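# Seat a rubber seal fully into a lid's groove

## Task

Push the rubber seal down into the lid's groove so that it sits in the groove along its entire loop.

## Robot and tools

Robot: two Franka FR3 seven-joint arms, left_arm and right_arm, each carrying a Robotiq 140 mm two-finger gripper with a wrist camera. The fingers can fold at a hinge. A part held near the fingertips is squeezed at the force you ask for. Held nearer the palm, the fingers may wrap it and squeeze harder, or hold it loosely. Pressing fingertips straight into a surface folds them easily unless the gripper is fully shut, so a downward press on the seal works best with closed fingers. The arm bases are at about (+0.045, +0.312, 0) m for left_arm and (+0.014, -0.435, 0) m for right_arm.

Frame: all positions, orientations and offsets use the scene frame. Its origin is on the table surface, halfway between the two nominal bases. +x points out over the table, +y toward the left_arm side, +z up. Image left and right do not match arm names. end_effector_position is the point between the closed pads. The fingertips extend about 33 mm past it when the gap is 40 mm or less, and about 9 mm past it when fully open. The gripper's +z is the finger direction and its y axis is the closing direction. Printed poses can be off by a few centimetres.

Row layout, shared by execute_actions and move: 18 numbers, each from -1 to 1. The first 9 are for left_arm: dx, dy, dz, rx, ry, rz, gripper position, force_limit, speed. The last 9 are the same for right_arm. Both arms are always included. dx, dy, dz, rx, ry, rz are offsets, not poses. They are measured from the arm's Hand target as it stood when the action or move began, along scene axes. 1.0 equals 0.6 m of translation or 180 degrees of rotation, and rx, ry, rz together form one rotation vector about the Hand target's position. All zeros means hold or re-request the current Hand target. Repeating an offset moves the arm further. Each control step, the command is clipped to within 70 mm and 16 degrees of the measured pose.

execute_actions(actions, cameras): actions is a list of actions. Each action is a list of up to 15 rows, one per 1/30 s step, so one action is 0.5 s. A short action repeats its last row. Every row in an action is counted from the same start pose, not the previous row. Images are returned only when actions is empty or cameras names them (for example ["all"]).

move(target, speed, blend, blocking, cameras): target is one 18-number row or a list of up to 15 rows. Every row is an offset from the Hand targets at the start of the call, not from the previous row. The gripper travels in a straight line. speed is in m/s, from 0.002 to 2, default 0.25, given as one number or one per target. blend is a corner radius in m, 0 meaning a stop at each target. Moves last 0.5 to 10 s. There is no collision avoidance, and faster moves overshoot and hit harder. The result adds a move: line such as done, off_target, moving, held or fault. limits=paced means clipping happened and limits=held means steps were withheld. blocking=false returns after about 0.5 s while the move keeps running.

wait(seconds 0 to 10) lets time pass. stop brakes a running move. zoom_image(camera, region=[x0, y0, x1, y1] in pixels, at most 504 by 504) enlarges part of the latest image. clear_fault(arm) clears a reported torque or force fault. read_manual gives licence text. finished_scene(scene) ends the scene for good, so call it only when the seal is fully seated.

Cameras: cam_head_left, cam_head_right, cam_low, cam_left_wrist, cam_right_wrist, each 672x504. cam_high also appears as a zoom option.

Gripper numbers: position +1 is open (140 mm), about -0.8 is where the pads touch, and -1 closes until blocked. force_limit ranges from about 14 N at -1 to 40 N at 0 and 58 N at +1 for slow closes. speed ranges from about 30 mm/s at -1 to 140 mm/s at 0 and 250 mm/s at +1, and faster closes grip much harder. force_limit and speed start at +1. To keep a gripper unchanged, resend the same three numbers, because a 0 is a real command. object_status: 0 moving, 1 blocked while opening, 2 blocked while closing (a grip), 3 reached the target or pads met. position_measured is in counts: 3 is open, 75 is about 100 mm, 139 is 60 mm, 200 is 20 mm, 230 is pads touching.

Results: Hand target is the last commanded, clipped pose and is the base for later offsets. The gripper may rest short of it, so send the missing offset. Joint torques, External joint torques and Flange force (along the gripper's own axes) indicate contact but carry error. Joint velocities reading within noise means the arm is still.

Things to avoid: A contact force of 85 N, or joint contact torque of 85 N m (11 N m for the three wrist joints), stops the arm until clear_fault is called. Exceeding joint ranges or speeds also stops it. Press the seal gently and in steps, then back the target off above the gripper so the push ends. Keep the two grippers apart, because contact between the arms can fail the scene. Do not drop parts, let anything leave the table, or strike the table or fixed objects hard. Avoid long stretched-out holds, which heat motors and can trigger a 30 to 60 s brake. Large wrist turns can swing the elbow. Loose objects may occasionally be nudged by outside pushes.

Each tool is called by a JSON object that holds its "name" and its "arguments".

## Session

{"name": "execute_actions", "arguments": {"actions": []}}

Scene clock: 0.00 s.
left_arm: end_effector_position=(+0.6612, +0.6772, +0.2225) position_measured=3 object_status=3 end_effector_quat_wxyz=(-0.241, +0.628, -0.417, +0.612) | right_arm: end_effector_position=(+0.2236, -0.3092, +0.1765) position_measured=3 object_status=3 end_effector_quat_wxyz=(-0.206, -0.293, +0.931, -0.065)
Joint positions: left_arm=[0.825 0.379 0.098 -2.128 -1.895 1.928 1.913] | right_arm=[0.424 -0.459 0.175 -2.628 0.041 1.742 1.468]
Joint velocities: within noise
Joint torques (N m): no reading
External joint torques (N m): no reading
Flange force (N): no reading
Hand target: left_arm +0.6612, +0.6772, +0.2225; -0.241, +0.628, -0.417, +0.612 | right_arm +0.2236, -0.3092, +0.1765; -0.206, -0.293, +0.931, -0.065
Tool commands: left_gripper/position=+1.0 left_gripper/force_limit=+1.0 left_gripper/speed=+1.0 right_gripper/position=+1.0 right_gripper/force_limit=+1.0 right_gripper/speed=+1.0

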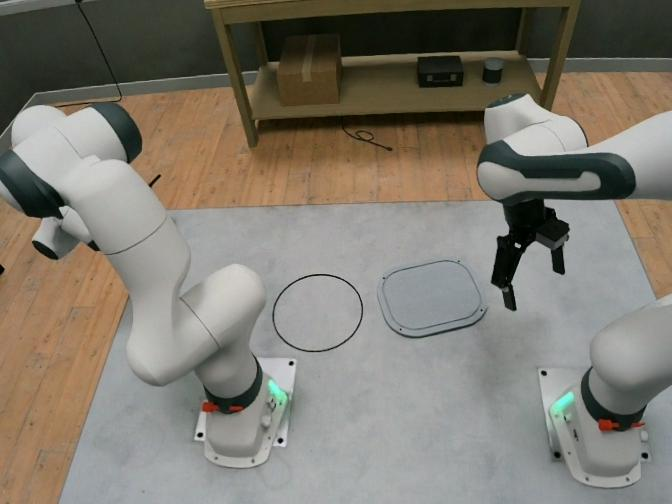

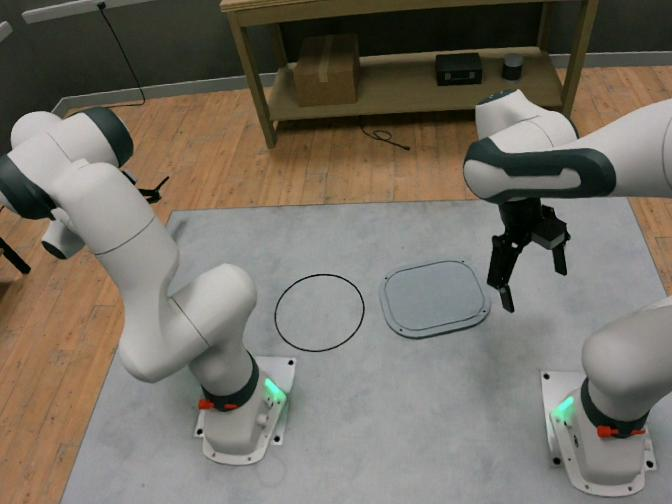

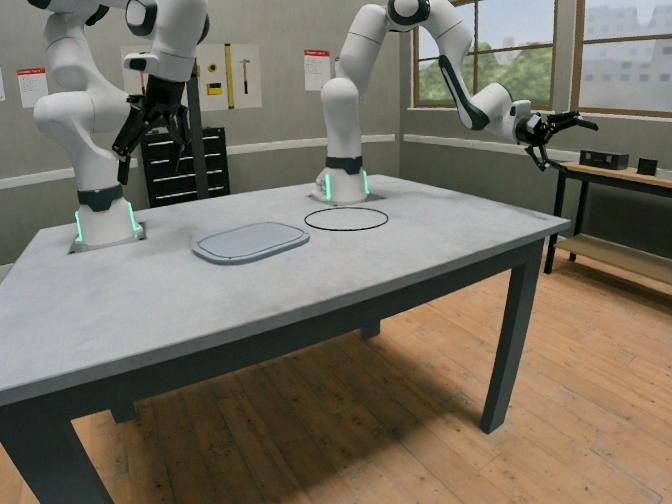

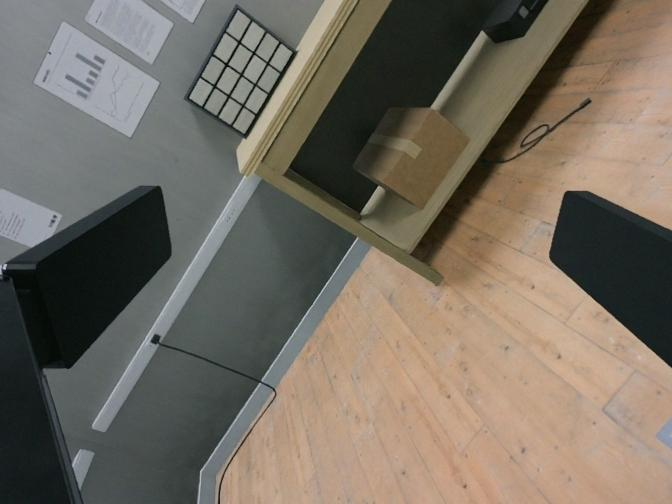

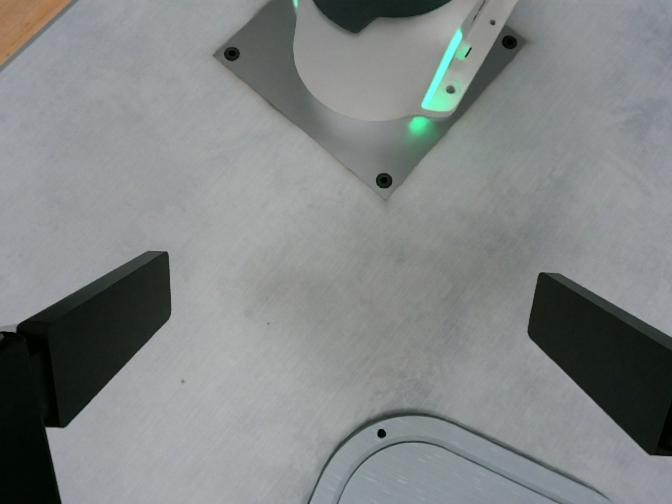

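{"name": "move", "arguments": {"target": [[0,0,0,0,0,0,1,1,1, -0.03,0.25,0.26,0.175,0.055,0.79,-1,-1,0],[0,0,0,0,0,0,1,1,1, 0.0,0.55,0.28,0.175,0.055,0.79,-1,-1,0]], "speed": 0.4, "blend": [0.05,0], "cameras": ["cam_right_wrist","cam_low"]}}

{"name": "zoom_image", "arguments": {"camera": "cam_right_wrist", "region": [100, 0, 600, 300]}}

Scene clock: 16.80 s.
left_arm: end_effector_position=(+0.6612, +0.6772, +0.2225) position_measured=3 object_status=3 end_effector_quat_wxyz=(-0.241, +0.628, -0.417, +0.612) | right_arm: end_effector_position=(+0.2249, +0.0209, +0.3452) position_measured=233 object_status=3 end_effector_quat_wxyz=(-0.002, +1.000, -0.002, +0.001)
Joint positions: left_arm=[0.825 0.379 0.098 -2.128 -1.895 1.928 1.913] | right_arm=[1.865 -0.24 -0.613 -1.961 -0.141 1.765 -0.316]
Joint velocities: left_arm=[within noise] | right_arm=[0 0 0.001 -0.002 -0.002 0 -0.006]
Joint torques (N m): left_arm=[-0.28 -39.13 1.17 18.93 -0.93 -1.69 -0.12] | right_arm=[0.3 -18.63 4.97 26.01 1.07 2.37 -0.29]
External joint torques (N m): left_arm=[-0.07 0.32 0.8 -0.31 0.07 0.07 -0.06] | right_arm=[0.18 0.25 0.59 1.35 0.31 -0.26 -0.29]
Flange force (N): left_arm=[-0.3 0.3 -0.7] | right_arm=[1.9 -5.2 -4.3]
Hand target: left_arm +0.6612, +0.6772, +0.2225; -0.241, +0.628, -0.417, +0.612 | right_arm +0.2236, +0.0208, +0.3445; +0.000, +1.000, +0.000, -0.001
Off the commanded pose: left_arm 0.000 m, 0 deg | right_arm 0.001 m, 0 deg.
move: done
Images, in order (width x height): cam_low 672x504, cam_right_wrist 672x504.

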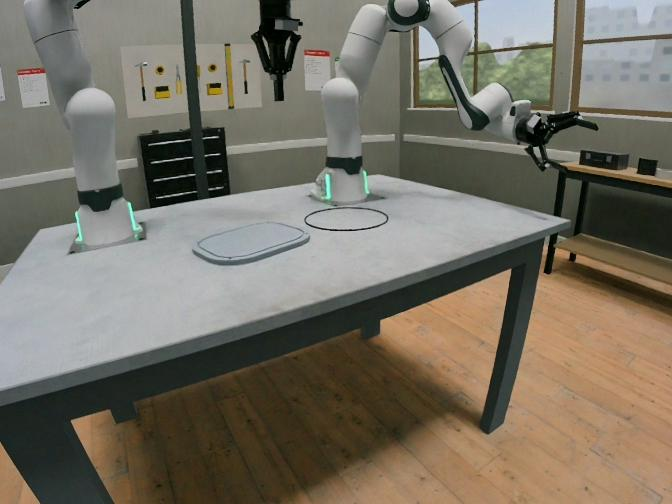

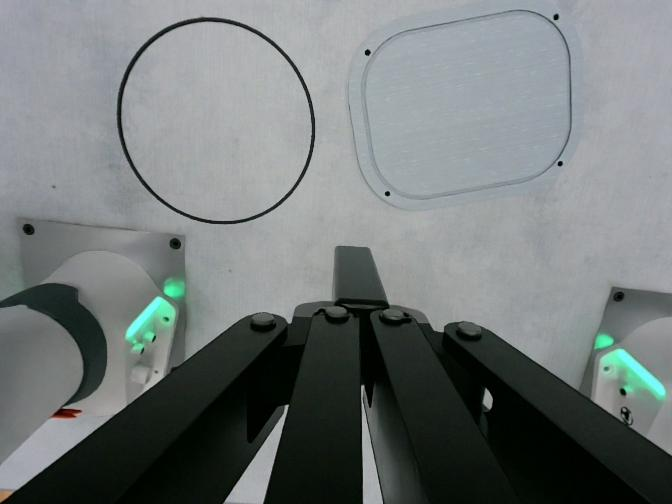

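Scaled by 1.008 from the camera's 672x504 image, which has a finer 960x720 frame.

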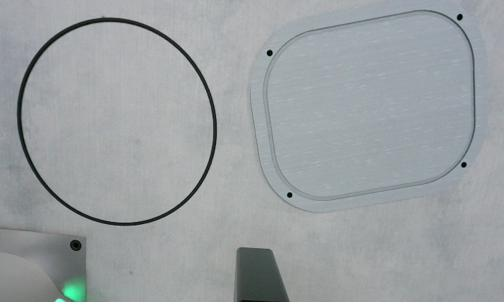

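{"name": "move", "arguments": {"target": [0,0,0,0,0,0,1,1,1, 0.127,0.0087,-0.424,0,0,0,-0.4,-1,0], "speed": 0.25, "cameras": ["cam_right_wrist"]}}

Scene clock: 32.97 s.
left_arm: end_effector_position=(+0.6612, +0.6772, +0.2225) position_measured=3 object_status=3 end_effector_quat_wxyz=(-0.241, +0.628, -0.417, +0.612) | right_arm: end_effector_position=(+0.2992, +0.0251, +0.0903) position_measured=179 object_status=3 end_effector_quat_wxyz=(+0.001, +1.000, -0.001, -0.001)
Joint positions: left_arm=[0.825 0.379 0.098 -2.128 -1.895 1.928 1.913] | right_arm=[1.747 0.207 -0.696 -2.224 0.19 2.372 -0.688]
Joint velocities: left_arm=[within noise] | right_arm=[0.001 -0.001 -0.001 0 0.002 0.001 -0.006]
Joint torques (N m): left_arm=[-0.23 -39.14 1.16 18.95 -0.92 -1.7 -0.07] | right_arm=[-0.47 -30.01 -2.67 23.06 0.87 2.72 -0.16]
External joint torques (N m): left_arm=[-0.2 0.22 0.63 -0.24 0.07 0.03 -0.01] | right_arm=[-0.34 -0.49 1.48 1.33 0.32 0.07 -0.16]
Flange force (N): left_arm=[-0.1 0.3 -0.5] | right_arm=[3.1 -5.1 0.8]
Hand target: left_arm +0.6612, +0.6772, +0.2225; -0.241, +0.628, -0.417, +0.612 | right_arm +0.2998, +0.0260, +0.0901; +0.000, +1.000, +0.000, -0.001
Off the commanded pose: left_arm 0.000 m, 0 deg | right_arm 0.001 m, 0 deg.
move: done
Images, in order (width x height): cam_right_wrist 672x504.

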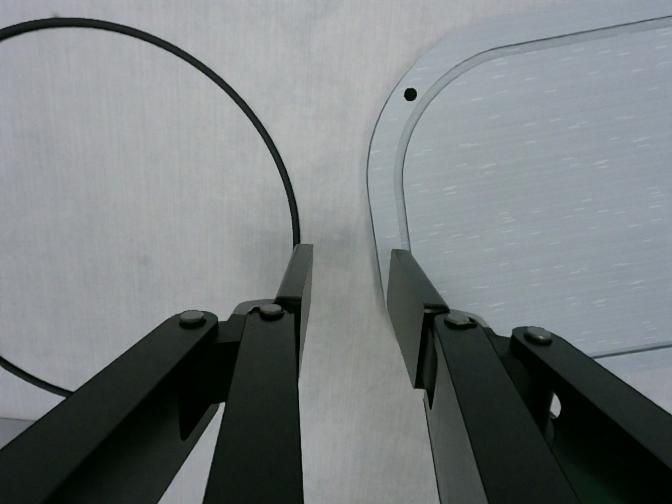

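{"name": "move", "arguments": {"target": [[0,0,0,0,0,0,1,1,1, 0,0.04,0,0,0,0,-0.4,-1,-1],[0,0,0,0,0,0,1,1,1, 0,0.04,-0.0978,0,0,0,-0.4,-1,-1],[0,0,0,0,0,0,1,1,1, 0,0.04,-0.0978,0,0,0,-1,-1,-1],[0,0,0,0,0,0,1,1,1, 0,0.04,0.03,0,0,0,-1,-1,-1]], "speed": [0.1,0.06,0.06,0.1], "cameras": ["cam_right_wrist"]}}

Scene clock: 44.80 s.
left_arm: end_effector_position=(+0.6612, +0.6772, +0.2225) position_measured=3 object_status=3 end_effector_quat_wxyz=(-0.241, +0.628, -0.417, +0.612) | right_arm: end_effector_position=(+0.3001, +0.0508, +0.1080) position_measured=225 object_status=2 end_effector_quat_wxyz=(-0.002, +1.000, +0.001, -0.001)
Joint positions: left_arm=[0.825 0.379 0.098 -2.128 -1.895 1.928 1.913] | right_arm=[1.735 0.234 -0.674 -2.136 0.202 2.312 -0.677]
Joint velocities: left_arm=[within noise] | right_arm=[0 -0.001 -0.001 0.001 0.001 -0.001 0.004]
Joint torques (N m): left_arm=[-0.27 -39.1 1.21 18.96 -0.92 -1.67 -0.08] | right_arm=[0.25 -32.42 -4.04 23.31 0.21 2.31 0.08]
External joint torques (N m): left_arm=[-0.25 0.37 0.67 -0.32 0.08 0.07 -0.01] | right_arm=[0.18 -0.98 0.42 0.88 -0.38 -0.34 0.08]
Flange force (N): left_arm=[-0.3 0.4 -0.4] | right_arm=[-0.7 -0.3 -3.8]
Hand target: left_arm +0.6612, +0.6772, +0.2225; -0.241, +0.628, -0.417, +0.612 | right_arm +0.2998, +0.0500, +0.1081; +0.000, +1.000, +0.000, -0.001
Off the commanded pose: left_arm 0.000 m, 0 deg | right_arm 0.001 m, 0 deg.
move: done
Images, in order (width x height): cam_right_wrist 672x504.

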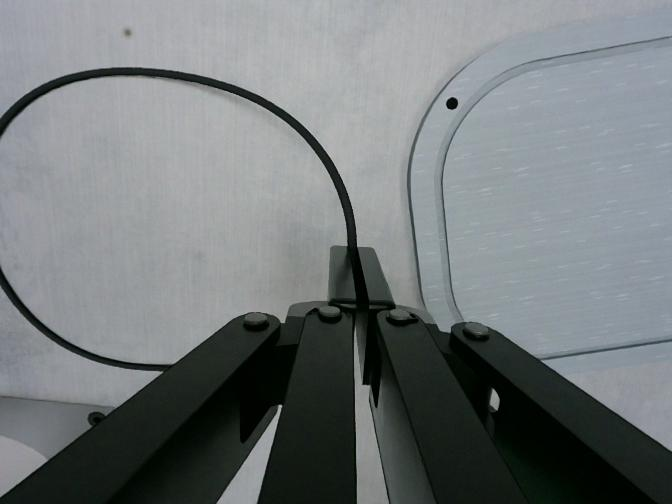

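Gripped. Carry to right end of the lid.

{"name": "move", "arguments": {"target": [[0,0,0,0,0,0,1,1,1, 0.03,-0.2,0.0,0,0,0.02,-1,-1,-1],[0,0,0,0,0,0,1,1,1, 0.055,-0.44,-0.075,0,0,0.047,-1,-1,-1]], "speed": 0.13, "blend": [0.03,0], "cameras": ["cam_right_wrist","cam_low","cam_head_right"]}}

{"name": "zoom_image", "arguments": {"camera": "cam_head_right", "region": [300, 230, 540, 400]}}

Scene clock: 52.67 s.
left_arm: end_effector_position=(+0.6612, +0.6772, +0.2225) position_measured=3 object_status=3 end_effector_quat_wxyz=(-0.241, +0.628, -0.417, +0.612) | right_arm: end_effector_position=(+0.3326, -0.2143, +0.0630) position_measured=225 object_status=2 end_effector_quat_wxyz=(+0.001, +0.998, +0.070, -0.002)
Joint positions: left_arm=[0.825 0.379 0.098 -2.128 -1.895 1.928 1.913] | right_arm=[1.483 -0.281 -0.898 -2.738 -0.381 2.521 -0.832]
Joint velocities: left_arm=[within noise] | right_arm=[0.001 0 0 -0.001 0 0 -0.006]
Joint torques (N m): left_arm=[-0.28 -39.12 1.2 18.93 -0.92 -1.69 -0.06] | right_arm=[-0.13 -11.87 5.59 19.06 0.09 2.76 -0.4]
External joint torques (N m): left_arm=[-0.31 0.38 0.6 -0.35 0.08 0.04 0.01] | right_arm=[-0.17 -0.79 0.66 0.41 -0.37 0.11 -0.4]
Flange force (N): left_arm=[-0.2 0.5 -0.4] | right_arm=[-3.0 2.3 -4.6]
Hand target: left_arm +0.6612, +0.6772, +0.2225; -0.241, +0.628, -0.417, +0.612 | right_arm +0.3328, -0.2140, +0.0631; +0.000, +0.997, +0.074, -0.001
Off the commanded pose: left_arm 0.000 m, 0 deg | right_arm 0.000 m, 0 deg.
move: done
Images, in order (width x height): cam_head_right 672x504, cam_low 672x504, cam_right_wrist 672x504.

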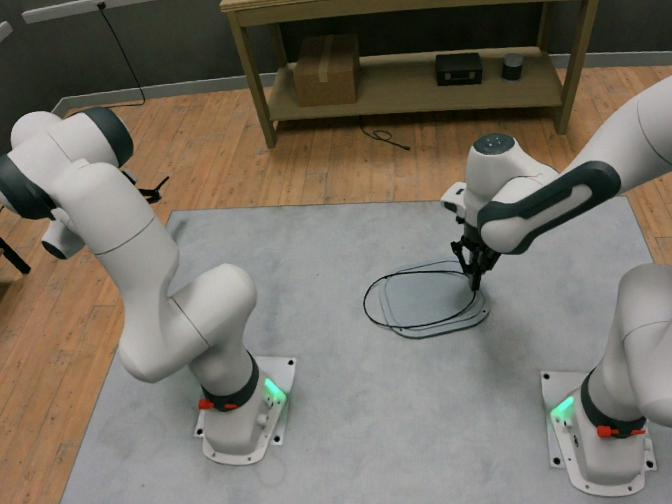

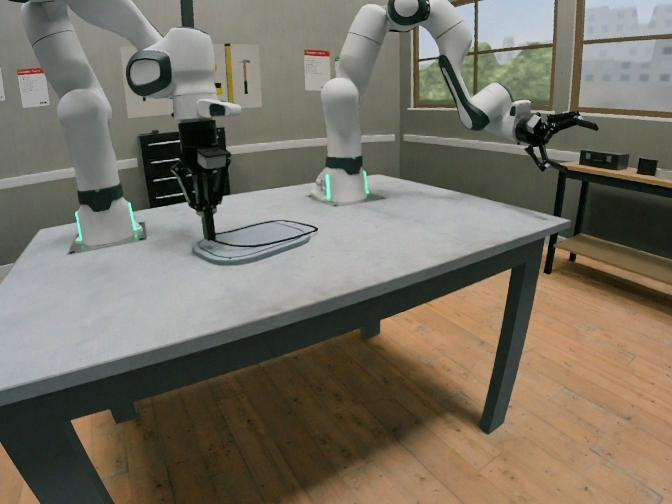

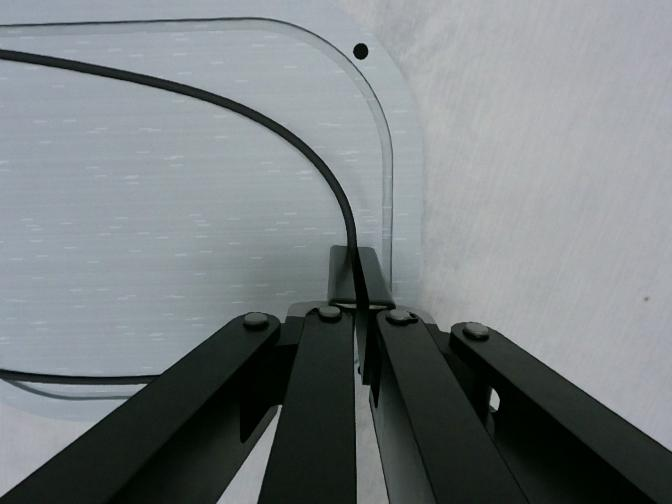

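Scaled by 2.100 from the camera's 672x504 image, which has a finer 960x720 frame.

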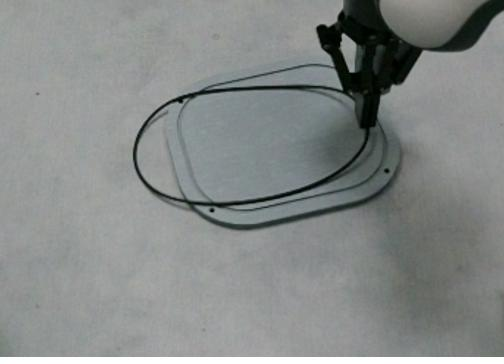

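{"name": "move", "arguments": {"target": [[0,0,0,0,0,0,1,1,1, 0.0375,-0.0255,-0.01,0,0,0,-1,-1,-1],[0,0,0,0,0,0,1,1,1, 0.0375,-0.0255,-0.034,0,0,0,-1,-1,-1],[0,0,0,0,0,0,1,1,1, 0.0375,-0.0255,-0.034,0,0,0,-0.65,-1,-1],[0,0,0,0,0,0,1,1,1, 0.0375,-0.0255,-0.008,0,0,0,-0.65,-1,-1],[0,0,0,0,0,0,1,1,1, 0.0375,-0.0255,-0.008,0,0,0,-1,-1,-1]], "speed": [0.06,0.04,0.06,0.06,0.06], "cameras": ["cam_right_wrist"]}}

Scene clock: 70.73 s.
left_arm: end_effector_position=(+0.6612, +0.6772, +0.2225) position_measured=3 object_status=3 end_effector_quat_wxyz=(-0.241, +0.628, -0.417, +0.612) | right_arm: end_effector_position=(+0.3556, -0.2286, +0.0583) position_measured=230 object_status=0 end_effector_quat_wxyz=(-0.001, +0.997, +0.075, +0.000)
Joint positions: left_arm=[0.825 0.379 0.098 -2.128 -1.895 1.928 1.913] | right_arm=[1.519 -0.244 -0.992 -2.709 -0.363 2.544 -0.919]
Joint torques (N m): left_arm=[-0.27 -39.14 1.19 18.95 -0.92 -1.68 -0.06] | right_arm=[-0.77 -10.51 6.22 19.33 0.47 2.41 0.08]
External joint torques (N m): left_arm=[-0.3 0.11 0.59 -0.15 0.06 0.03 0] | right_arm=[-0.83 -0.21 1.43 0.78 0.02 -0.26 0.08]
Flange force (N): left_arm=[0.0 0.1 -0.3] | right_arm=[-5.2 1.3 -8.4]
Hand target: left_arm +0.6612, +0.6772, +0.2225; -0.241, +0.628, -0.417, +0.612 | right_arm +0.3553, -0.2293, +0.0583; +0.000, +0.997, +0.074, -0.001
Off the commanded pose: left_arm 0.000 m, 0 deg | right_arm 0.001 m, 0 deg.
move: done
Images, in order (width x height): cam_right_wrist 672x504.

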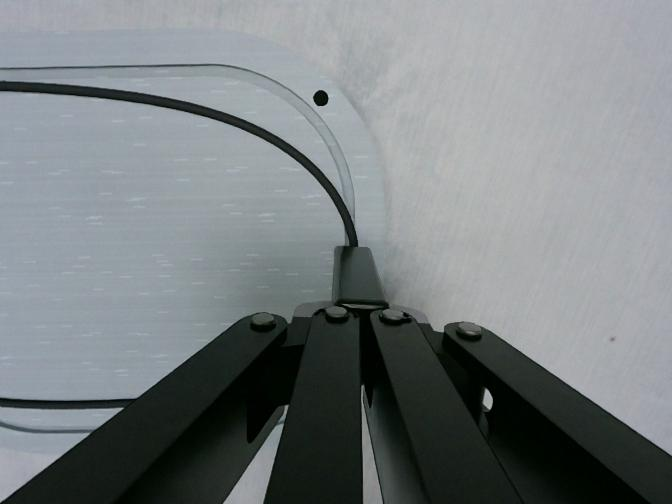

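{"name": "move", "arguments": {"target": [[0,0,0,0,0,0,1,1,1, 0,0,-0.0315,0,0,0,-1,-1,-1],[0,0,0,0,0,0,1,1,1, 0,0,-0.01,0,0,0,-1,-1,-1],[0,0,0,0,0,0,1,1,1, -0.0225,-0.0034,-0.01,0,0,0,-1,-1,-1],[0,0,0,0,0,0,1,1,1, -0.0225,-0.0034,-0.0315,0,0,0,-1,-1,-1]], "speed": [0.04,0.1,0.1,0.04], "cameras": ["cam_right_wrist"]}}

{"name": "move", "arguments": {"target": [[0,0,0,0,0,0,1,1,1, 0,0,0.08,0,0,0,-1,-1,-1],[0,0,0,0,0,0,1,1,1, -0.17,0.2,0.46,0,0,0,-1,-1,-1]], "speed": [0.1,0.25], "cameras": ["cam_right_wrist"]}}

{"name": "zoom_image", "arguments": {"camera": "cam_right_wrist", "region": [150, 0, 550, 260]}}

Scene clock: 81.13 s.
left_arm: end_effector_position=(+0.6612, +0.6772, +0.2225) position_measured=3 object_status=3 end_effector_quat_wxyz=(-0.241, +0.628, -0.417, +0.612) | right_arm: end_effector_position=(+0.3437, -0.2301, +0.0447) position_measured=230 object_status=3 end_effector_quat_wxyz=(-0.002, +0.997, +0.072, -0.001)
Joint positions: left_arm=[0.825 0.379 0.098 -2.128 -1.895 1.928 1.913] | right_arm=[1.518 -0.223 -0.99 -2.749 -0.354 2.596 -0.911]
Joint velocities: left_arm=[within noise] | right_arm=[0 -0.001 0 0.001 0.001 0 -0.007]
Joint torques (N m): left_arm=[-0.28 -39.11 1.18 18.94 -0.91 -1.69 -0.08] | right_arm=[2.06 -1.59 3.49 13.06 0.58 5.76 -0.17]
External joint torques (N m): left_arm=[-0.13 0.25 0.74 -0.24 0.08 0.05 -0.01] | right_arm=[2.03 8.99 -0.74 -4.8 0.16 3.09 -0.17]
Flange force (N): left_arm=[-0.3 0.2 -0.6] | right_arm=[25.8 -17.1 63.2]
Hand target: left_arm +0.6612, +0.6772, +0.2225; -0.241, +0.628, -0.417, +0.612 | right_arm +0.3418, -0.2313, +0.0394; +0.000, +0.997, +0.074, -0.001
Off the commanded pose: left_arm 0.000 m, 0 deg | right_arm 0.006 m, 0 deg.
move: off_target (right_arm)
Images, in order (width x height): cam_right_wrist 672x504.

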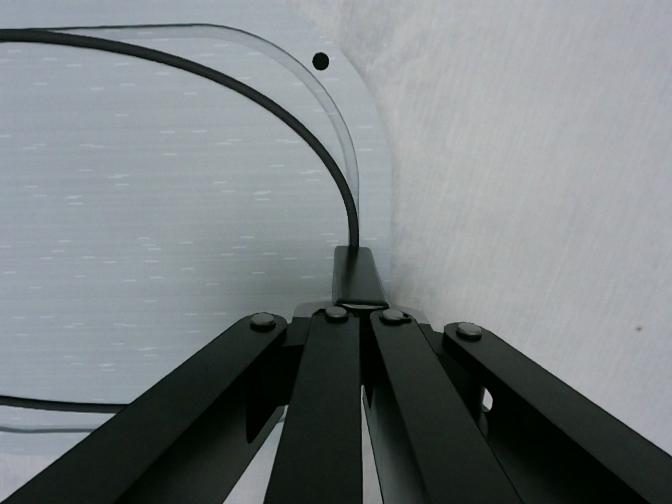

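Scene clock: 84.43 s.
left_arm: end_effector_position=(+0.6612, +0.6772, +0.2225) position_measured=3 object_status=3 end_effector_quat_wxyz=(-0.241, +0.628, -0.417, +0.612) | right_arm: end_effector_position=(+0.2406, -0.1109, +0.3159) position_measured=230 object_status=3 end_effector_quat_wxyz=(-0.001, +0.997, +0.078, +0.001)
Joint positions: left_arm=[0.825 0.379 0.098 -2.128 -1.895 1.928 1.913] | right_arm=[1.463 -0.566 -0.373 -2.334 -0.203 1.799 -0.578]
Joint velocities: left_arm=[within noise] | right_arm=[0.001 0.001 0 0.001 -0.001 -0.001 0.005]
Joint torques (N m): left_arm=[-0.27 -39.15 1.2 18.93 -0.92 -1.69 -0.11] | right_arm=[-0.41 -10.76 6.58 25.9 1.09 2.34 0.14]
External joint torques (N m): left_arm=[-0.28 0.22 0.62 -0.26 0.08 0.04 -0.05] | right_arm=[-0.46 0.84 1.2 1.27 0.32 -0.33 0.14]
Flange force (N): left_arm=[0.0 0.2 -0.4] | right_arm=[1.6 -4.5 -4.4]
Hand target: left_arm +0.6612, +0.6772, +0.2225; -0.241, +0.628, -0.417, +0.612 | right_arm +0.2398, -0.1113, +0.3154; +0.000, +0.997, +0.074, -0.001
Off the commanded pose: left_arm 0.000 m, 0 deg | right_arm 0.001 m, 0 deg.
move: done
Images, in order (width x height): cam_right_wrist 672x504.

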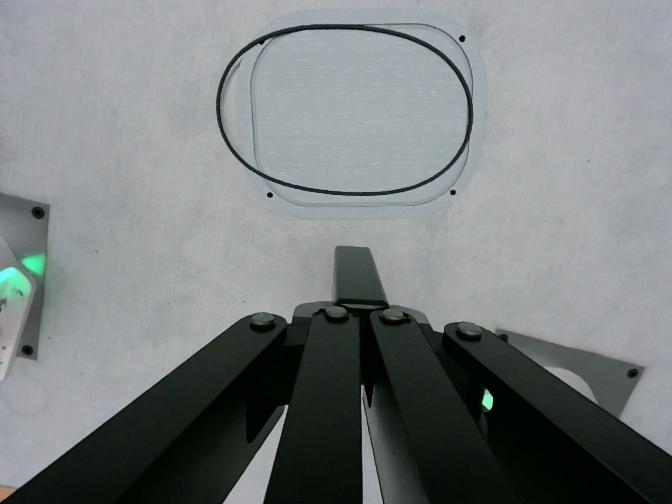

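Scaled by 1.260 from the camera's 672x504 image, which has a finer 960x720 frame.

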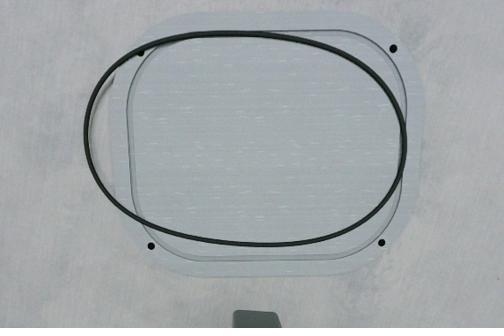

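{"name": "move", "arguments": {"target": [0,0,0,0,0,0,1,1,1, 0.157,0.233,-0.37,0,0,0,-0.45,-1,0], "speed": 0.25, "cameras": ["cam_right_wrist","cam_low"]}}

{"name": "zoom_image", "arguments": {"camera": "cam_low", "region": [180, 190, 360, 290]}}

Scene clock: 97.87 s.
left_arm: end_effector_position=(+0.6612, +0.6772, +0.2225) position_measured=3 object_status=3 end_effector_quat_wxyz=(-0.241, +0.628, -0.417, +0.612) | right_arm: end_effector_position=(+0.3335, +0.0277, +0.0940) position_measured=186 object_status=3 end_effector_quat_wxyz=(+0.001, +0.997, +0.073, -0.001)
Joint positions: left_arm=[0.825 0.379 0.098 -2.128 -1.895 1.928 1.913] | right_arm=[1.476 0.231 -0.478 -2.147 0.147 2.346 -0.853]
Joint velocities: left_arm=[within noise] | right_arm=[-0.001 -0.001 0.002 -0.002 0 0 -0.004]
Joint torques (N m): left_arm=[-0.25 -39.13 1.16 18.92 -0.9 -1.67 -0.05] | right_arm=[-0.47 -34.87 -1.96 23.53 0.91 2.74 -0.22]
External joint torques (N m): left_arm=[-0.26 0.17 0.59 -0.24 0.09 0.05 0.01] | right_arm=[-0.42 -0.41 1.31 1.42 0.33 0.09 -0.22]
Flange force (N): left_arm=[0.1 0.3 -0.5] | right_arm=[4.0 -4.0 0.0]
Hand target: left_arm +0.6612, +0.6772, +0.2225; -0.241, +0.628, -0.417, +0.612 | right_arm +0.3340, +0.0285, +0.0934; +0.000, +0.997, +0.074, -0.001
Off the commanded pose: left_arm 0.000 m, 0 deg | right_arm 0.001 m, 0 deg.
move: done
Images, in order (width x height): cam_low 672x504, cam_right_wrist 672x504.

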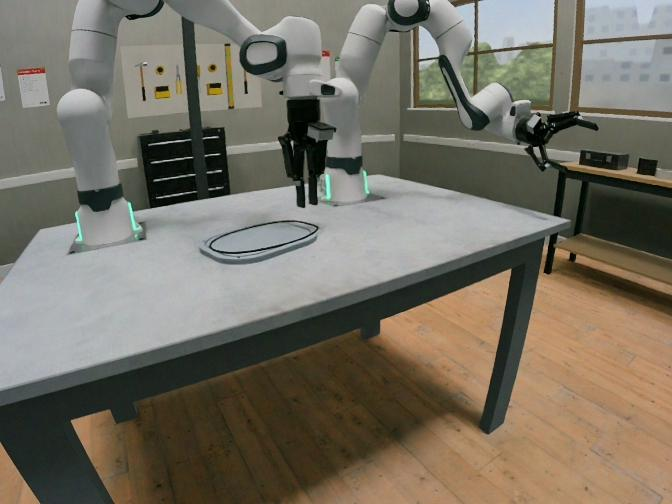

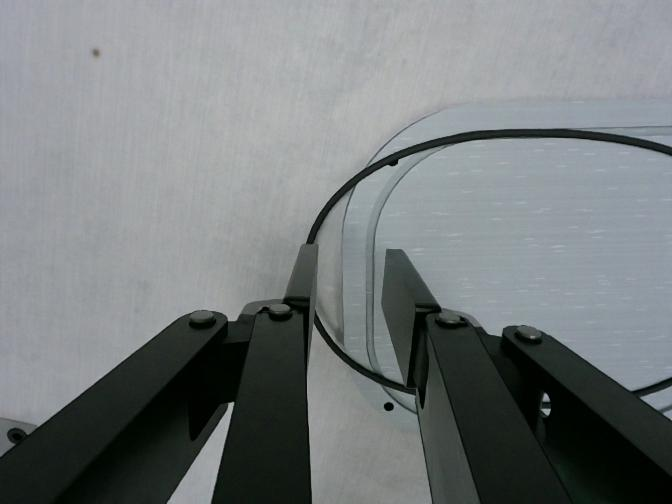

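Scaled by 2.800 from the camera's 672x504 image, which has a finer 960x720 frame.

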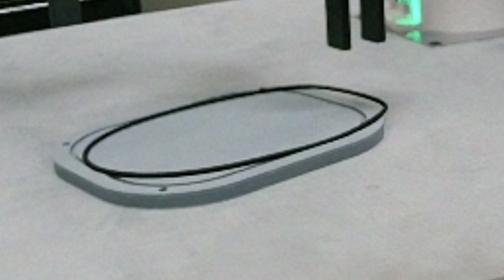

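{"name": "move", "arguments": {"target": [[0,0,0,0,0,0,1,1,1, -0.0258,0.0345,0,0,0,0,-0.45,-1,-1],[0,0,0,0,0,0,1,1,1, -0.0258,0.0345,-0.083,0,0,0,-0.45,-1,-1],[0,0,0,0,0,0,1,1,1, -0.0258,0.0345,-0.083,0,0,0,-1,-1,-1],[0,0,0,0,0,0,1,1,1, -0.0293,-0.0288,-0.074,0,0,0,-1,-1,-1],[0,0,0,0,0,0,1,1,1, -0.0293,-0.0288,-0.08,0,0,0,-1,-1,-1]], "speed": [0.1,0.06,0.06,0.06,0.05], "cameras": ["cam_right_wrist"]}}

Scene clock: 111.77 s.
left_arm: end_effector_position=(+0.6612, +0.6772, +0.2225) position_measured=3 object_status=3 end_effector_quat_wxyz=(-0.241, +0.628, -0.417, +0.612) | right_arm: end_effector_position=(+0.3163, +0.0116, +0.0467) position_measured=230 object_status=3 end_effector_quat_wxyz=(+0.000, +0.997, +0.073, -0.001)
Joint positions: left_arm=[0.825 0.379 0.098 -2.128 -1.895 1.928 1.913] | right_arm=[1.469 0.262 -0.449 -2.253 0.186 2.481 -0.872]
Joint velocities: left_arm=[within noise] | right_arm=[0 0.001 0.001 0 0.001 0.004 -0.003]
Joint torques (N m): left_arm=[-0.28 -39.11 1.17 18.91 -0.93 -1.69 -0.05] | right_arm=[-0.38 -34.58 -2.09 21.04 0.49 2.66 -0.43]
External joint torques (N m): left_arm=[-0.4 0.22 0.49 -0.28 0.06 0.03 0.01] | right_arm=[-0.46 -0.44 1.19 0.58 0 0.01 -0.43]
Flange force (N): left_arm=[0.2 0.4 -0.3] | right_arm=[2.1 -1.1 0.6]
Hand target: left_arm +0.6612, +0.6772, +0.2225; -0.241, +0.628, -0.417, +0.612 | right_arm +0.3164, +0.0112, +0.0454; +0.000, +0.997, +0.074, -0.001
Off the commanded pose: left_arm 0.000 m, 0 deg | right_arm 0.001 m, 0 deg.
move: done
Images, in order (width x height): cam_right_wrist 672x504.

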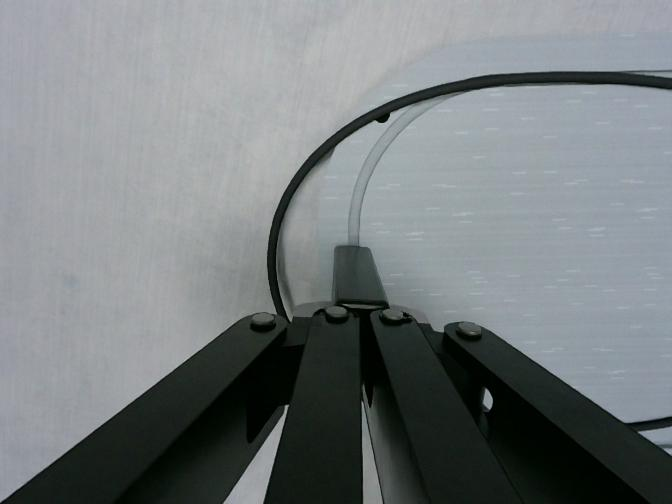

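{"name": "move", "arguments": {"target": [[0,0,0,0,0,0,1,1,1, 0,0,0.05,0,0,0,-1,-1,-1],[0,0,0,0,0,0,1,1,1, -0.0098,0.0655,0.05,0,0,0,-0.55,-1,-1],[0,0,0,0,0,0,1,1,1, -0.0098,0.0655,-0.0155,0,0,0,-0.55,-1,-1],[0,0,0,0,0,0,1,1,1, -0.0098,0.0655,-0.0155,0,0,0,-1,-1,-1],[0,0,0,0,0,0,1,1,1, -0.0098,0.0655,0.015,0,0,0,-1,-1,-1]], "speed": [0.12,0.12,0.05,0.06,0.06], "cameras": ["cam_right_wrist"]}}

Scene clock: 126.53 s.
left_arm: end_effector_position=(+0.6612, +0.6772, +0.2225) position_measured=3 object_status=3 end_effector_quat_wxyz=(-0.241, +0.628, -0.417, +0.612) | right_arm: end_effector_position=(+0.3108, +0.0509, +0.0538) position_measured=225 object_status=2 end_effector_quat_wxyz=(-0.001, +0.997, +0.075, -0.001)
Joint positions: left_arm=[0.825 0.379 0.098 -2.128 -1.895 1.928 1.913] | right_arm=[1.479 0.321 -0.422 -2.142 0.203 2.427 -0.839]
Joint velocities: left_arm=[within noise] | right_arm=[0 0 0.001 -0.001 -0.001 -0.003 0.003]
Joint torques (N m): left_arm=[-0.28 -39.14 1.22 18.97 -0.93 -1.68 -0.08] | right_arm=[0.26 -38.65 -3.57 22.23 0.16 2.4 0.05]
External joint torques (N m): left_arm=[-0.34 0.22 0.6 -0.22 0.06 0.04 -0.02] | right_arm=[0.3 -1.59 0.43 1.08 -0.37 -0.26 0.05]
Flange force (N): left_arm=[-0.1 0.2 -0.3] | right_arm=[-0.7 -0.6 -4.4]
Hand target: left_arm +0.6612, +0.6772, +0.2225; -0.241, +0.628, -0.417, +0.612 | right_arm +0.3105, +0.0505, +0.0544; +0.000, +0.997, +0.074, -0.001
Off the commanded pose: left_arm 0.000 m, 0 deg | right_arm 0.001 m, 0 deg.
move: done
Images, in order (width x height): cam_right_wrist 672x504.

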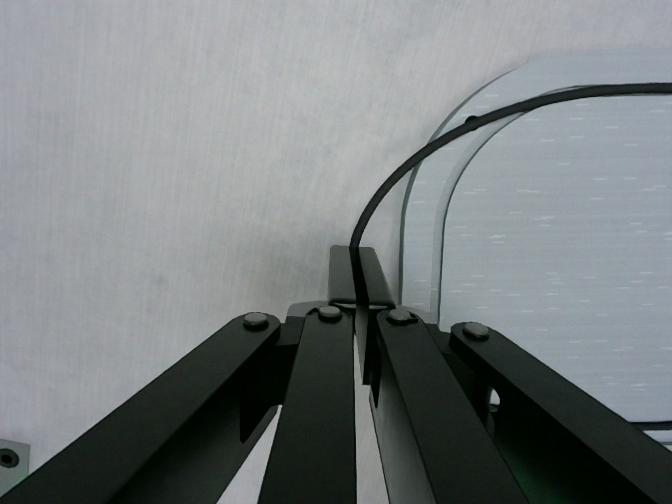

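{"name": "move", "arguments": {"target": [[0,0,0,0,0,0,1,1,1, 0.004,-0.0715,0.0,0,0,0,-1,-1,-1],[0,0,0,0,0,0,1,1,1, 0.004,-0.0715,-0.0185,0,0,0,-1,-1,-1],[0,0,0,0,0,0,1,1,1, 0.004,-0.0715,-0.0185,0,0,0,-0.65,-1,-1],[0,0,0,0,0,0,1,1,1, 0.004,-0.0715,0.008,0,0,0,-0.65,-1,-1],[0,0,0,0,0,0,1,1,1, 0.004,-0.0715,0.008,0,0,0,-1,-1,-1]], "speed": [0.08,0.05,0.06,0.06,0.06], "cameras": ["cam_right_wrist"]}}

Scene clock: 140.03 s.
left_arm: end_effector_position=(+0.6612, +0.6772, +0.2225) position_measured=3 object_status=3 end_effector_quat_wxyz=(-0.241, +0.628, -0.417, +0.612) | right_arm: end_effector_position=(+0.3131, +0.0077, +0.0585) position_measured=230 object_status=0 end_effector_quat_wxyz=(-0.001, +0.997, +0.074, -0.001)
Joint positions: left_arm=[0.825 0.379 0.098 -2.128 -1.895 1.928 1.913] | right_arm=[1.476 0.222 -0.457 -2.27 0.16 2.463 -0.857]
Joint torques (N m): left_arm=[-0.26 -39.09 1.19 18.97 -0.92 -1.68 -0.1] | right_arm=[0.17 -34.69 -2.25 21.88 0.13 2.4 0.03]
External joint torques (N m): left_arm=[-0.23 0.26 0.65 -0.22 0.07 0.05 -0.03] | right_arm=[0.1 -1.55 0.56 1.07 -0.37 -0.26 0.03]
Flange force (N): left_arm=[-0.2 0.2 -0.4] | right_arm=[-0.7 -0.3 -4.6]
Hand target: left_arm +0.6612, +0.6772, +0.2225; -0.241, +0.628, -0.417, +0.612 | right_arm +0.3129, +0.0076, +0.0592; +0.000, +0.997, +0.074, -0.001
Off the commanded pose: left_arm 0.000 m, 0 deg | right_arm 0.001 m, 0 deg.
move: done
Images, in order (width x height): cam_right_wrist 672x504.

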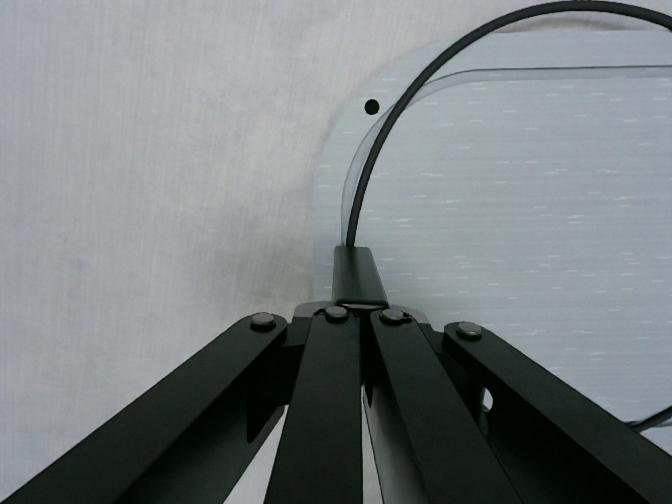

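{"name": "move", "arguments": {"target": [[0,0,0,0,0,0,1,1,1, 0,-0.001,-0.03,0,0,0,-1,-1,-1],[0,0,0,0,0,0,1,1,1, -0.001,0.008,-0.031,0,0,0,-1,-1,-1],[0,0,0,0,0,0,1,1,1, -0.0005,0.004,-0.036,0,0,0,-1,-1,-1]], "speed": [0.05,0.03,0.03]}}

{"name": "move", "arguments": {"target": [[0,0,0,0,0,0,1,1,1, 0,0,0.08,0,0,0,-1,-1,-1],[0,0,0,0,0,0,1,1,1, -0.122,-0.2,0.463,0,0,0,-1,-1,-1]], "speed": [0.1,0.25], "cameras": ["cam_right_wrist"]}}

{"name": "zoom_image", "arguments": {"camera": "cam_right_wrist", "region": [200, 0, 500, 250]}}

Scene clock: 149.20 s.
left_arm: end_effector_position=(+0.6612, +0.6772, +0.2225) position_measured=3 object_status=3 end_effector_quat_wxyz=(-0.241, +0.628, -0.417, +0.612) | right_arm: end_effector_position=(+0.3121, +0.0089, +0.0428) position_measured=230 object_status=3 end_effector_quat_wxyz=(+0.001, +0.997, +0.073, -0.004)
Joint positions: left_arm=[0.825 0.379 0.098 -2.128 -1.895 1.928 1.913] | right_arm=[1.465 0.261 -0.441 -2.264 0.189 2.486 -0.872]
Joint velocities: left_arm=[within noise] | right_arm=[0 -0.001 0 -0.001 0.003 -0.001 -0.007]
Joint torques (N m): left_arm=[-0.27 -39.16 1.2 18.93 -0.92 -1.68 -0.06] | right_arm=[0.31 -27.44 -0.25 19.57 1.28 5.33 -0.24]
External joint torques (N m): left_arm=[-0.33 0.3 0.57 -0.32 0.08 0.05 0] | right_arm=[0.3 6.75 3.04 -0.8 0.8 2.68 -0.24]
Flange force (N): left_arm=[0.0 0.5 -0.3] | right_arm=[8.3 -10.4 24.7]
Hand target: left_arm +0.6612, +0.6772, +0.2225; -0.241, +0.628, -0.417, +0.612 | right_arm +0.3126, +0.0100, +0.0376; +0.000, +0.997, +0.074, -0.001
Off the commanded pose: left_arm 0.000 m, 0 deg | right_arm 0.005 m, 0 deg.
move: off_target (right_arm)

Scene clock: 152.27 s.
left_arm: end_effector_position=(+0.6612, +0.6772, +0.2225) position_measured=3 object_status=3 end_effector_quat_wxyz=(-0.241, +0.628, -0.417, +0.612) | right_arm: end_effector_position=(+0.2402, -0.1087, +0.3157) position_measured=230 object_status=3 end_effector_quat_wxyz=(-0.001, +0.997, +0.077, +0.000)
Joint positions: left_arm=[0.825 0.379 0.098 -2.128 -1.895 1.928 1.913] | right_arm=[1.416 -0.55 -0.334 -2.331 -0.177 1.805 -0.597]
Joint velocities: left_arm=[within noise] | right_arm=[0.001 0.001 0.001 0 -0.001 -0.004 0.007]
Joint torques (N m): left_arm=[-0.32 -39.14 1.14 18.91 -0.94 -1.68 -0.06] | right_arm=[-0.51 -12.93 5.99 25.14 0.73 2.34 0.07]
External joint torques (N m): left_arm=[-0.33 0.2 0.56 -0.28 0.06 0.04 0] | right_arm=[-0.45 -0.59 1.45 0.48 -0.03 -0.32 0.07]
Flange force (N): left_arm=[0.2 0.4 -0.4] | right_arm=[-2.8 0.7 -2.5]
Hand target: left_arm +0.6612, +0.6772, +0.2225; -0.241, +0.628, -0.417, +0.612 | right_arm +0.2394, -0.1100, +0.3154; +0.000, +0.997, +0.074, -0.001
Off the commanded pose: left_arm 0.000 m, 0 deg | right_arm 0.002 m, 0 deg.
move: done
Images, in order (width x height): cam_right_wrist 672x504.

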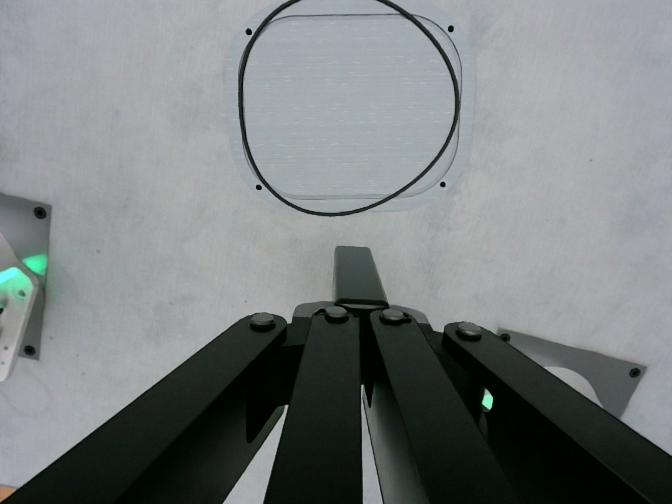

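Scaled by 1.680 from the camera's 672x504 image, which has a finer 960x720 frame.

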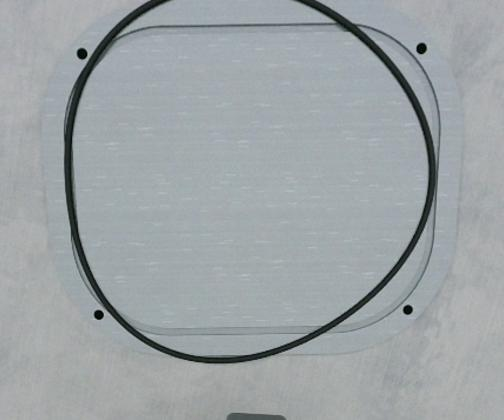

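{"name": "move", "arguments": {"target": [0,0,0,0,0,0,1,1,1, 0.077,-0.15,-0.369,0,0,-0.239,-0.45,-1,0], "speed": 0.25, "cameras": ["cam_right_wrist"]}}

Scene clock: 160.73 s.
left_arm: end_effector_position=(+0.6612, +0.6772, +0.2225) position_measured=3 object_status=3 end_effector_quat_wxyz=(-0.241, +0.628, -0.417, +0.612) | right_arm: end_effector_position=(+0.2861, -0.1998, +0.0950) position_measured=186 object_status=3 end_effector_quat_wxyz=(+0.000, +0.956, -0.293, +0.000)
Joint positions: left_arm=[0.825 0.379 0.098 -2.128 -1.895 1.928 1.913] | right_arm=[1.056 -0.383 -0.333 -2.815 -0.191 2.443 -0.125]
Joint velocities: left_arm=[within noise] | right_arm=[0 0.001 0.001 0 0.001 0 0.005]
Joint torques (N m): left_arm=[-0.27 -39.14 1.18 18.92 -0.93 -1.69 -0.07] | right_arm=[-0.58 -13.95 3.56 21.2 0.78 2.68 0.13]
External joint torques (N m): left_arm=[-0.2 0.25 0.68 -0.28 0.06 0.05 -0.01] | right_arm=[-0.57 0.72 1.24 0.47 0.3 0.06 0.13]
Flange force (N): left_arm=[-0.1 0.3 -0.5] | right_arm=[-1.0 -3.2 1.0]
Hand target: left_arm +0.6612, +0.6772, +0.2225; -0.241, +0.628, -0.417, +0.612 | right_arm +0.2856, -0.2000, +0.0940; +0.000, +0.955, -0.297, -0.001
Off the commanded pose: left_arm 0.000 m, 0 deg | right_arm 0.001 m, 0 deg.
move: done
Images, in order (width x height): cam_right_wrist 672x504.

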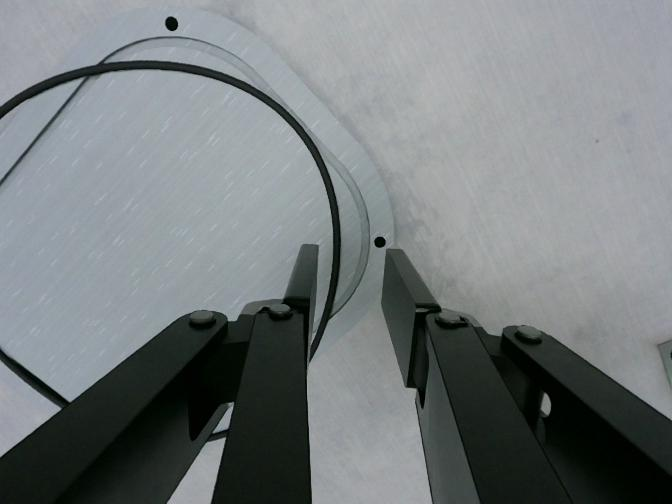

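{"name": "move", "arguments": {"target": [[0,0,0,0,0,0,1,1,1, 0.0038,0.0055,-0.0858,0,0,0,-0.45,-1,-1],[0,0,0,0,0,0,1,1,1, 0.0038,0.0055,-0.0853,0,0,0,-1,-1,-1],[0,0,0,0,0,0,1,1,1, -0.0131,-0.0193,-0.079,0,0,0,-1,-1,-1],[0,0,0,0,0,0,1,1,1, -0.0131,-0.0193,-0.085,0,0,0,-1,-1,-1],[0,0,0,0,0,0,1,1,1, -0.0131,-0.0193,-0.085,0,0,0,-0.65,-1,-1],[0,0,0,0,0,0,1,1,1, -0.0131,-0.0193,-0.06,0,0,0,-0.65,-1,-1],[0,0,0,0,0,0,1,1,1, -0.0131,-0.0193,-0.06,0,0,0,-1,-1,-1]], "speed": 0.07, "cameras": ["cam_right_wrist"]}}

Scene clock: 180.60 s.
left_arm: end_effector_position=(+0.6612, +0.6772, +0.2225) position_measured=3 object_status=3 end_effector_quat_wxyz=(-0.241, +0.628, -0.417, +0.612) | right_arm: end_effector_position=(+0.2774, -0.2112, +0.0574) position_measured=230 object_status=0 end_effector_quat_wxyz=(-0.001, +0.955, -0.296, -0.001)
Joint positions: left_arm=[0.825 0.379 0.098 -2.128 -1.895 1.928 1.913] | right_arm=[1.048 -0.313 -0.349 -2.883 -0.194 2.579 -0.133]
Joint torques (N m): left_arm=[-0.31 -39.12 1.19 18.93 -0.93 -1.67 -0.09] | right_arm=[-0.29 -15.9 3.47 19.85 0.37 2.34 0.04]
External joint torques (N m): left_arm=[-0.32 0.39 0.62 -0.35 0.07 0.06 -0.03] | right_arm=[-0.26 -0.75 1.61 1.03 -0.03 -0.27 0.04]
Flange force (N): left_arm=[-0.2 0.5 -0.3] | right_arm=[-2.3 0.2 -5.4]
Hand target: left_arm +0.6612, +0.6772, +0.2225; -0.241, +0.628, -0.417, +0.612 | right_arm +0.2777, -0.2116, +0.0580; +0.000, +0.955, -0.297, -0.001
Off the commanded pose: left_arm 0.000 m, 0 deg | right_arm 0.001 m, 0 deg.
move: done
Images, in order (width x height): cam_right_wrist 672x504.

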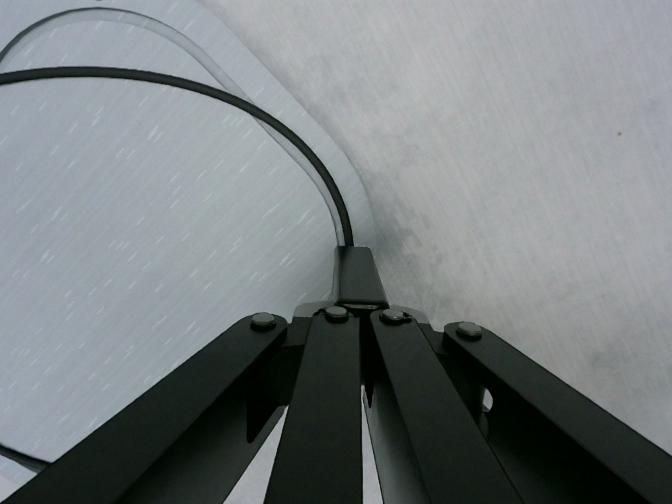

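{"name": "move", "arguments": {"target": [[0,0,0,0,0,0,1,1,1, 0,0,-0.028,0,0,0,-1,-1,-1],[0,0,0,0,0,0,1,1,1, 0.0066,0.0097,-0.0285,0,0,0,-1,-1,-1],[0,0,0,0,0,0,1,1,1, 0.0045,0.0065,-0.0315,0,0,0,-1,-1,-1]], "speed": [0.05,0.03,0.03], "cameras": ["cam_right_wrist"]}}

{"name": "zoom_image", "arguments": {"camera": "cam_right_wrist", "region": [200, 60, 420, 280]}}

Scene clock: 189.63 s.
left_arm: end_effector_position=(+0.6612, +0.6772, +0.2225) position_measured=3 object_status=3 end_effector_quat_wxyz=(-0.241, +0.628, -0.417, +0.612) | right_arm: end_effector_position=(+0.2819, -0.2082, +0.0436) position_measured=230 object_status=3 end_effector_quat_wxyz=(+0.001, +0.954, -0.298, -0.001)
Joint positions: left_arm=[0.825 0.379 0.098 -2.128 -1.895 1.928 1.913] | right_arm=[1.066 -0.246 -0.364 -2.87 -0.177 2.631 -0.14]
Joint velocities: left_arm=[within noise] | right_arm=[0.001 -0.001 0 -0.002 -0.002 0 -0.005]
Joint torques (N m): left_arm=[-0.24 -39.1 1.18 18.91 -0.92 -1.68 -0.09] | right_arm=[1.38 -8.89 2.24 15.68 0.53 5.54 -0.27]
External joint torques (N m): left_arm=[-0.17 0.22 0.67 -0.25 0.07 0.05 -0.03] | right_arm=[1.37 7.71 0.63 -2.43 0.16 2.93 -0.27]
Flange force (N): left_arm=[-0.1 0.2 -0.6] | right_arm=[1.3 -18.9 41.0]
Hand target: left_arm +0.6612, +0.6772, +0.2225; -0.241, +0.628, -0.417, +0.612 | right_arm +0.2804, -0.2077, +0.0391; +0.000, +0.955, -0.297, -0.001
Off the commanded pose: left_arm 0.000 m, 0 deg | right_arm 0.005 m, 0 deg.
move: off_target (right_arm)
Images, in order (width x height): cam_right_wrist 672x504.

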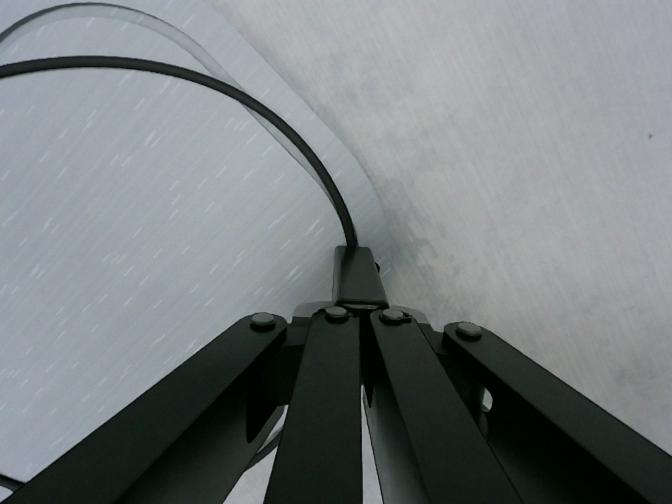

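Scaled by 2.291 from the camera's 672x504 image, which has a finer 960x720 frame.

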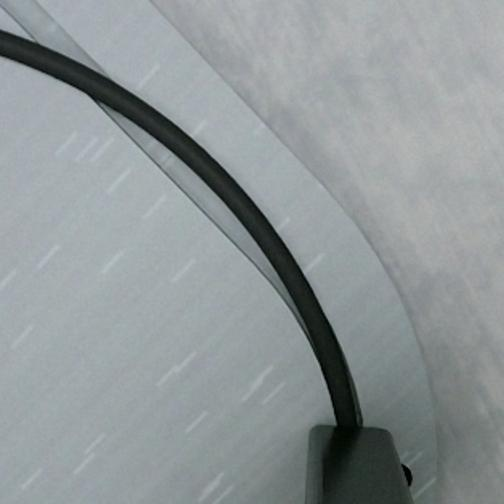

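{"name": "move", "arguments": {"target": [[0,0,0,0,0,0,1,1,1, 0,0,0.05,0,0,0,-1,-1,-1],[0,0,0,0,0,0,1,1,1, -0.1,0.163,0.4605,0,0,0.239,-1,-1,-1]], "speed": [0.1,0.25], "cameras": ["cam_right_wrist"]}}

{"name": "zoom_image", "arguments": {"camera": "cam_right_wrist", "region": [200, 0, 500, 250]}}

Scene clock: 202.57 s.
left_arm: end_effector_position=(+0.6612, +0.6772, +0.2225) position_measured=3 object_status=3 end_effector_quat_wxyz=(-0.241, +0.628, -0.417, +0.612) | right_arm: end_effector_position=(+0.2199, -0.1090, +0.3159) position_measured=230 object_status=3 end_effector_quat_wxyz=(-0.002, +0.997, +0.071, -0.001)
Joint positions: left_arm=[0.825 0.379 0.098 -2.128 -1.895 1.928 1.913] | right_arm=[1.419 -0.582 -0.301 -2.359 -0.163 1.798 -0.552]
Joint velocities: left_arm=[within noise] | right_arm=[0 -0.001 0 0 -0.001 -0.002 -0.004]
Joint torques (N m): left_arm=[-0.27 -39.19 1.23 18.94 -0.94 -1.68 -0.11] | right_arm=[0.29 -10.93 4.68 26.01 0.4 2.39 -0.32]
External joint torques (N m): left_arm=[-0.27 0.33 0.66 -0.36 0.06 0.06 -0.04] | right_arm=[0.27 0.59 0.38 1.29 -0.38 -0.27 -0.31]
Flange force (N): left_arm=[0.0 0.4 -0.5] | right_arm=[3.1 -3.6 -3.9]
Hand target: left_arm +0.6612, +0.6772, +0.2225; -0.241, +0.628, -0.417, +0.612 | right_arm +0.2204, -0.1099, +0.3154; +0.000, +0.997, +0.074, -0.001
Off the commanded pose: left_arm 0.000 m, 0 deg | right_arm 0.001 m, 0 deg.
move: done
Images, in order (width x height): cam_right_wrist 672x504.

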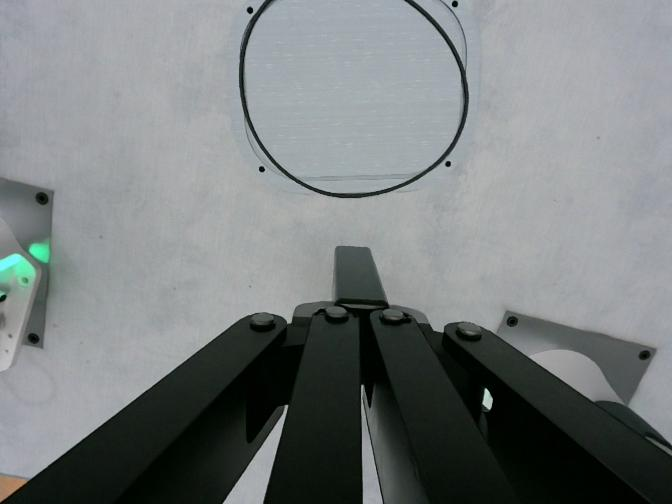

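Scaled by 1.680 from the camera's 672x504 image, which has a finer 960x720 frame.

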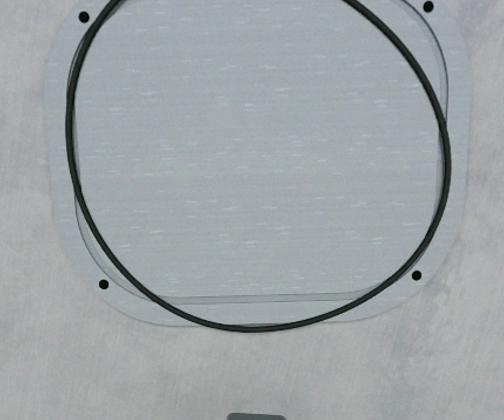

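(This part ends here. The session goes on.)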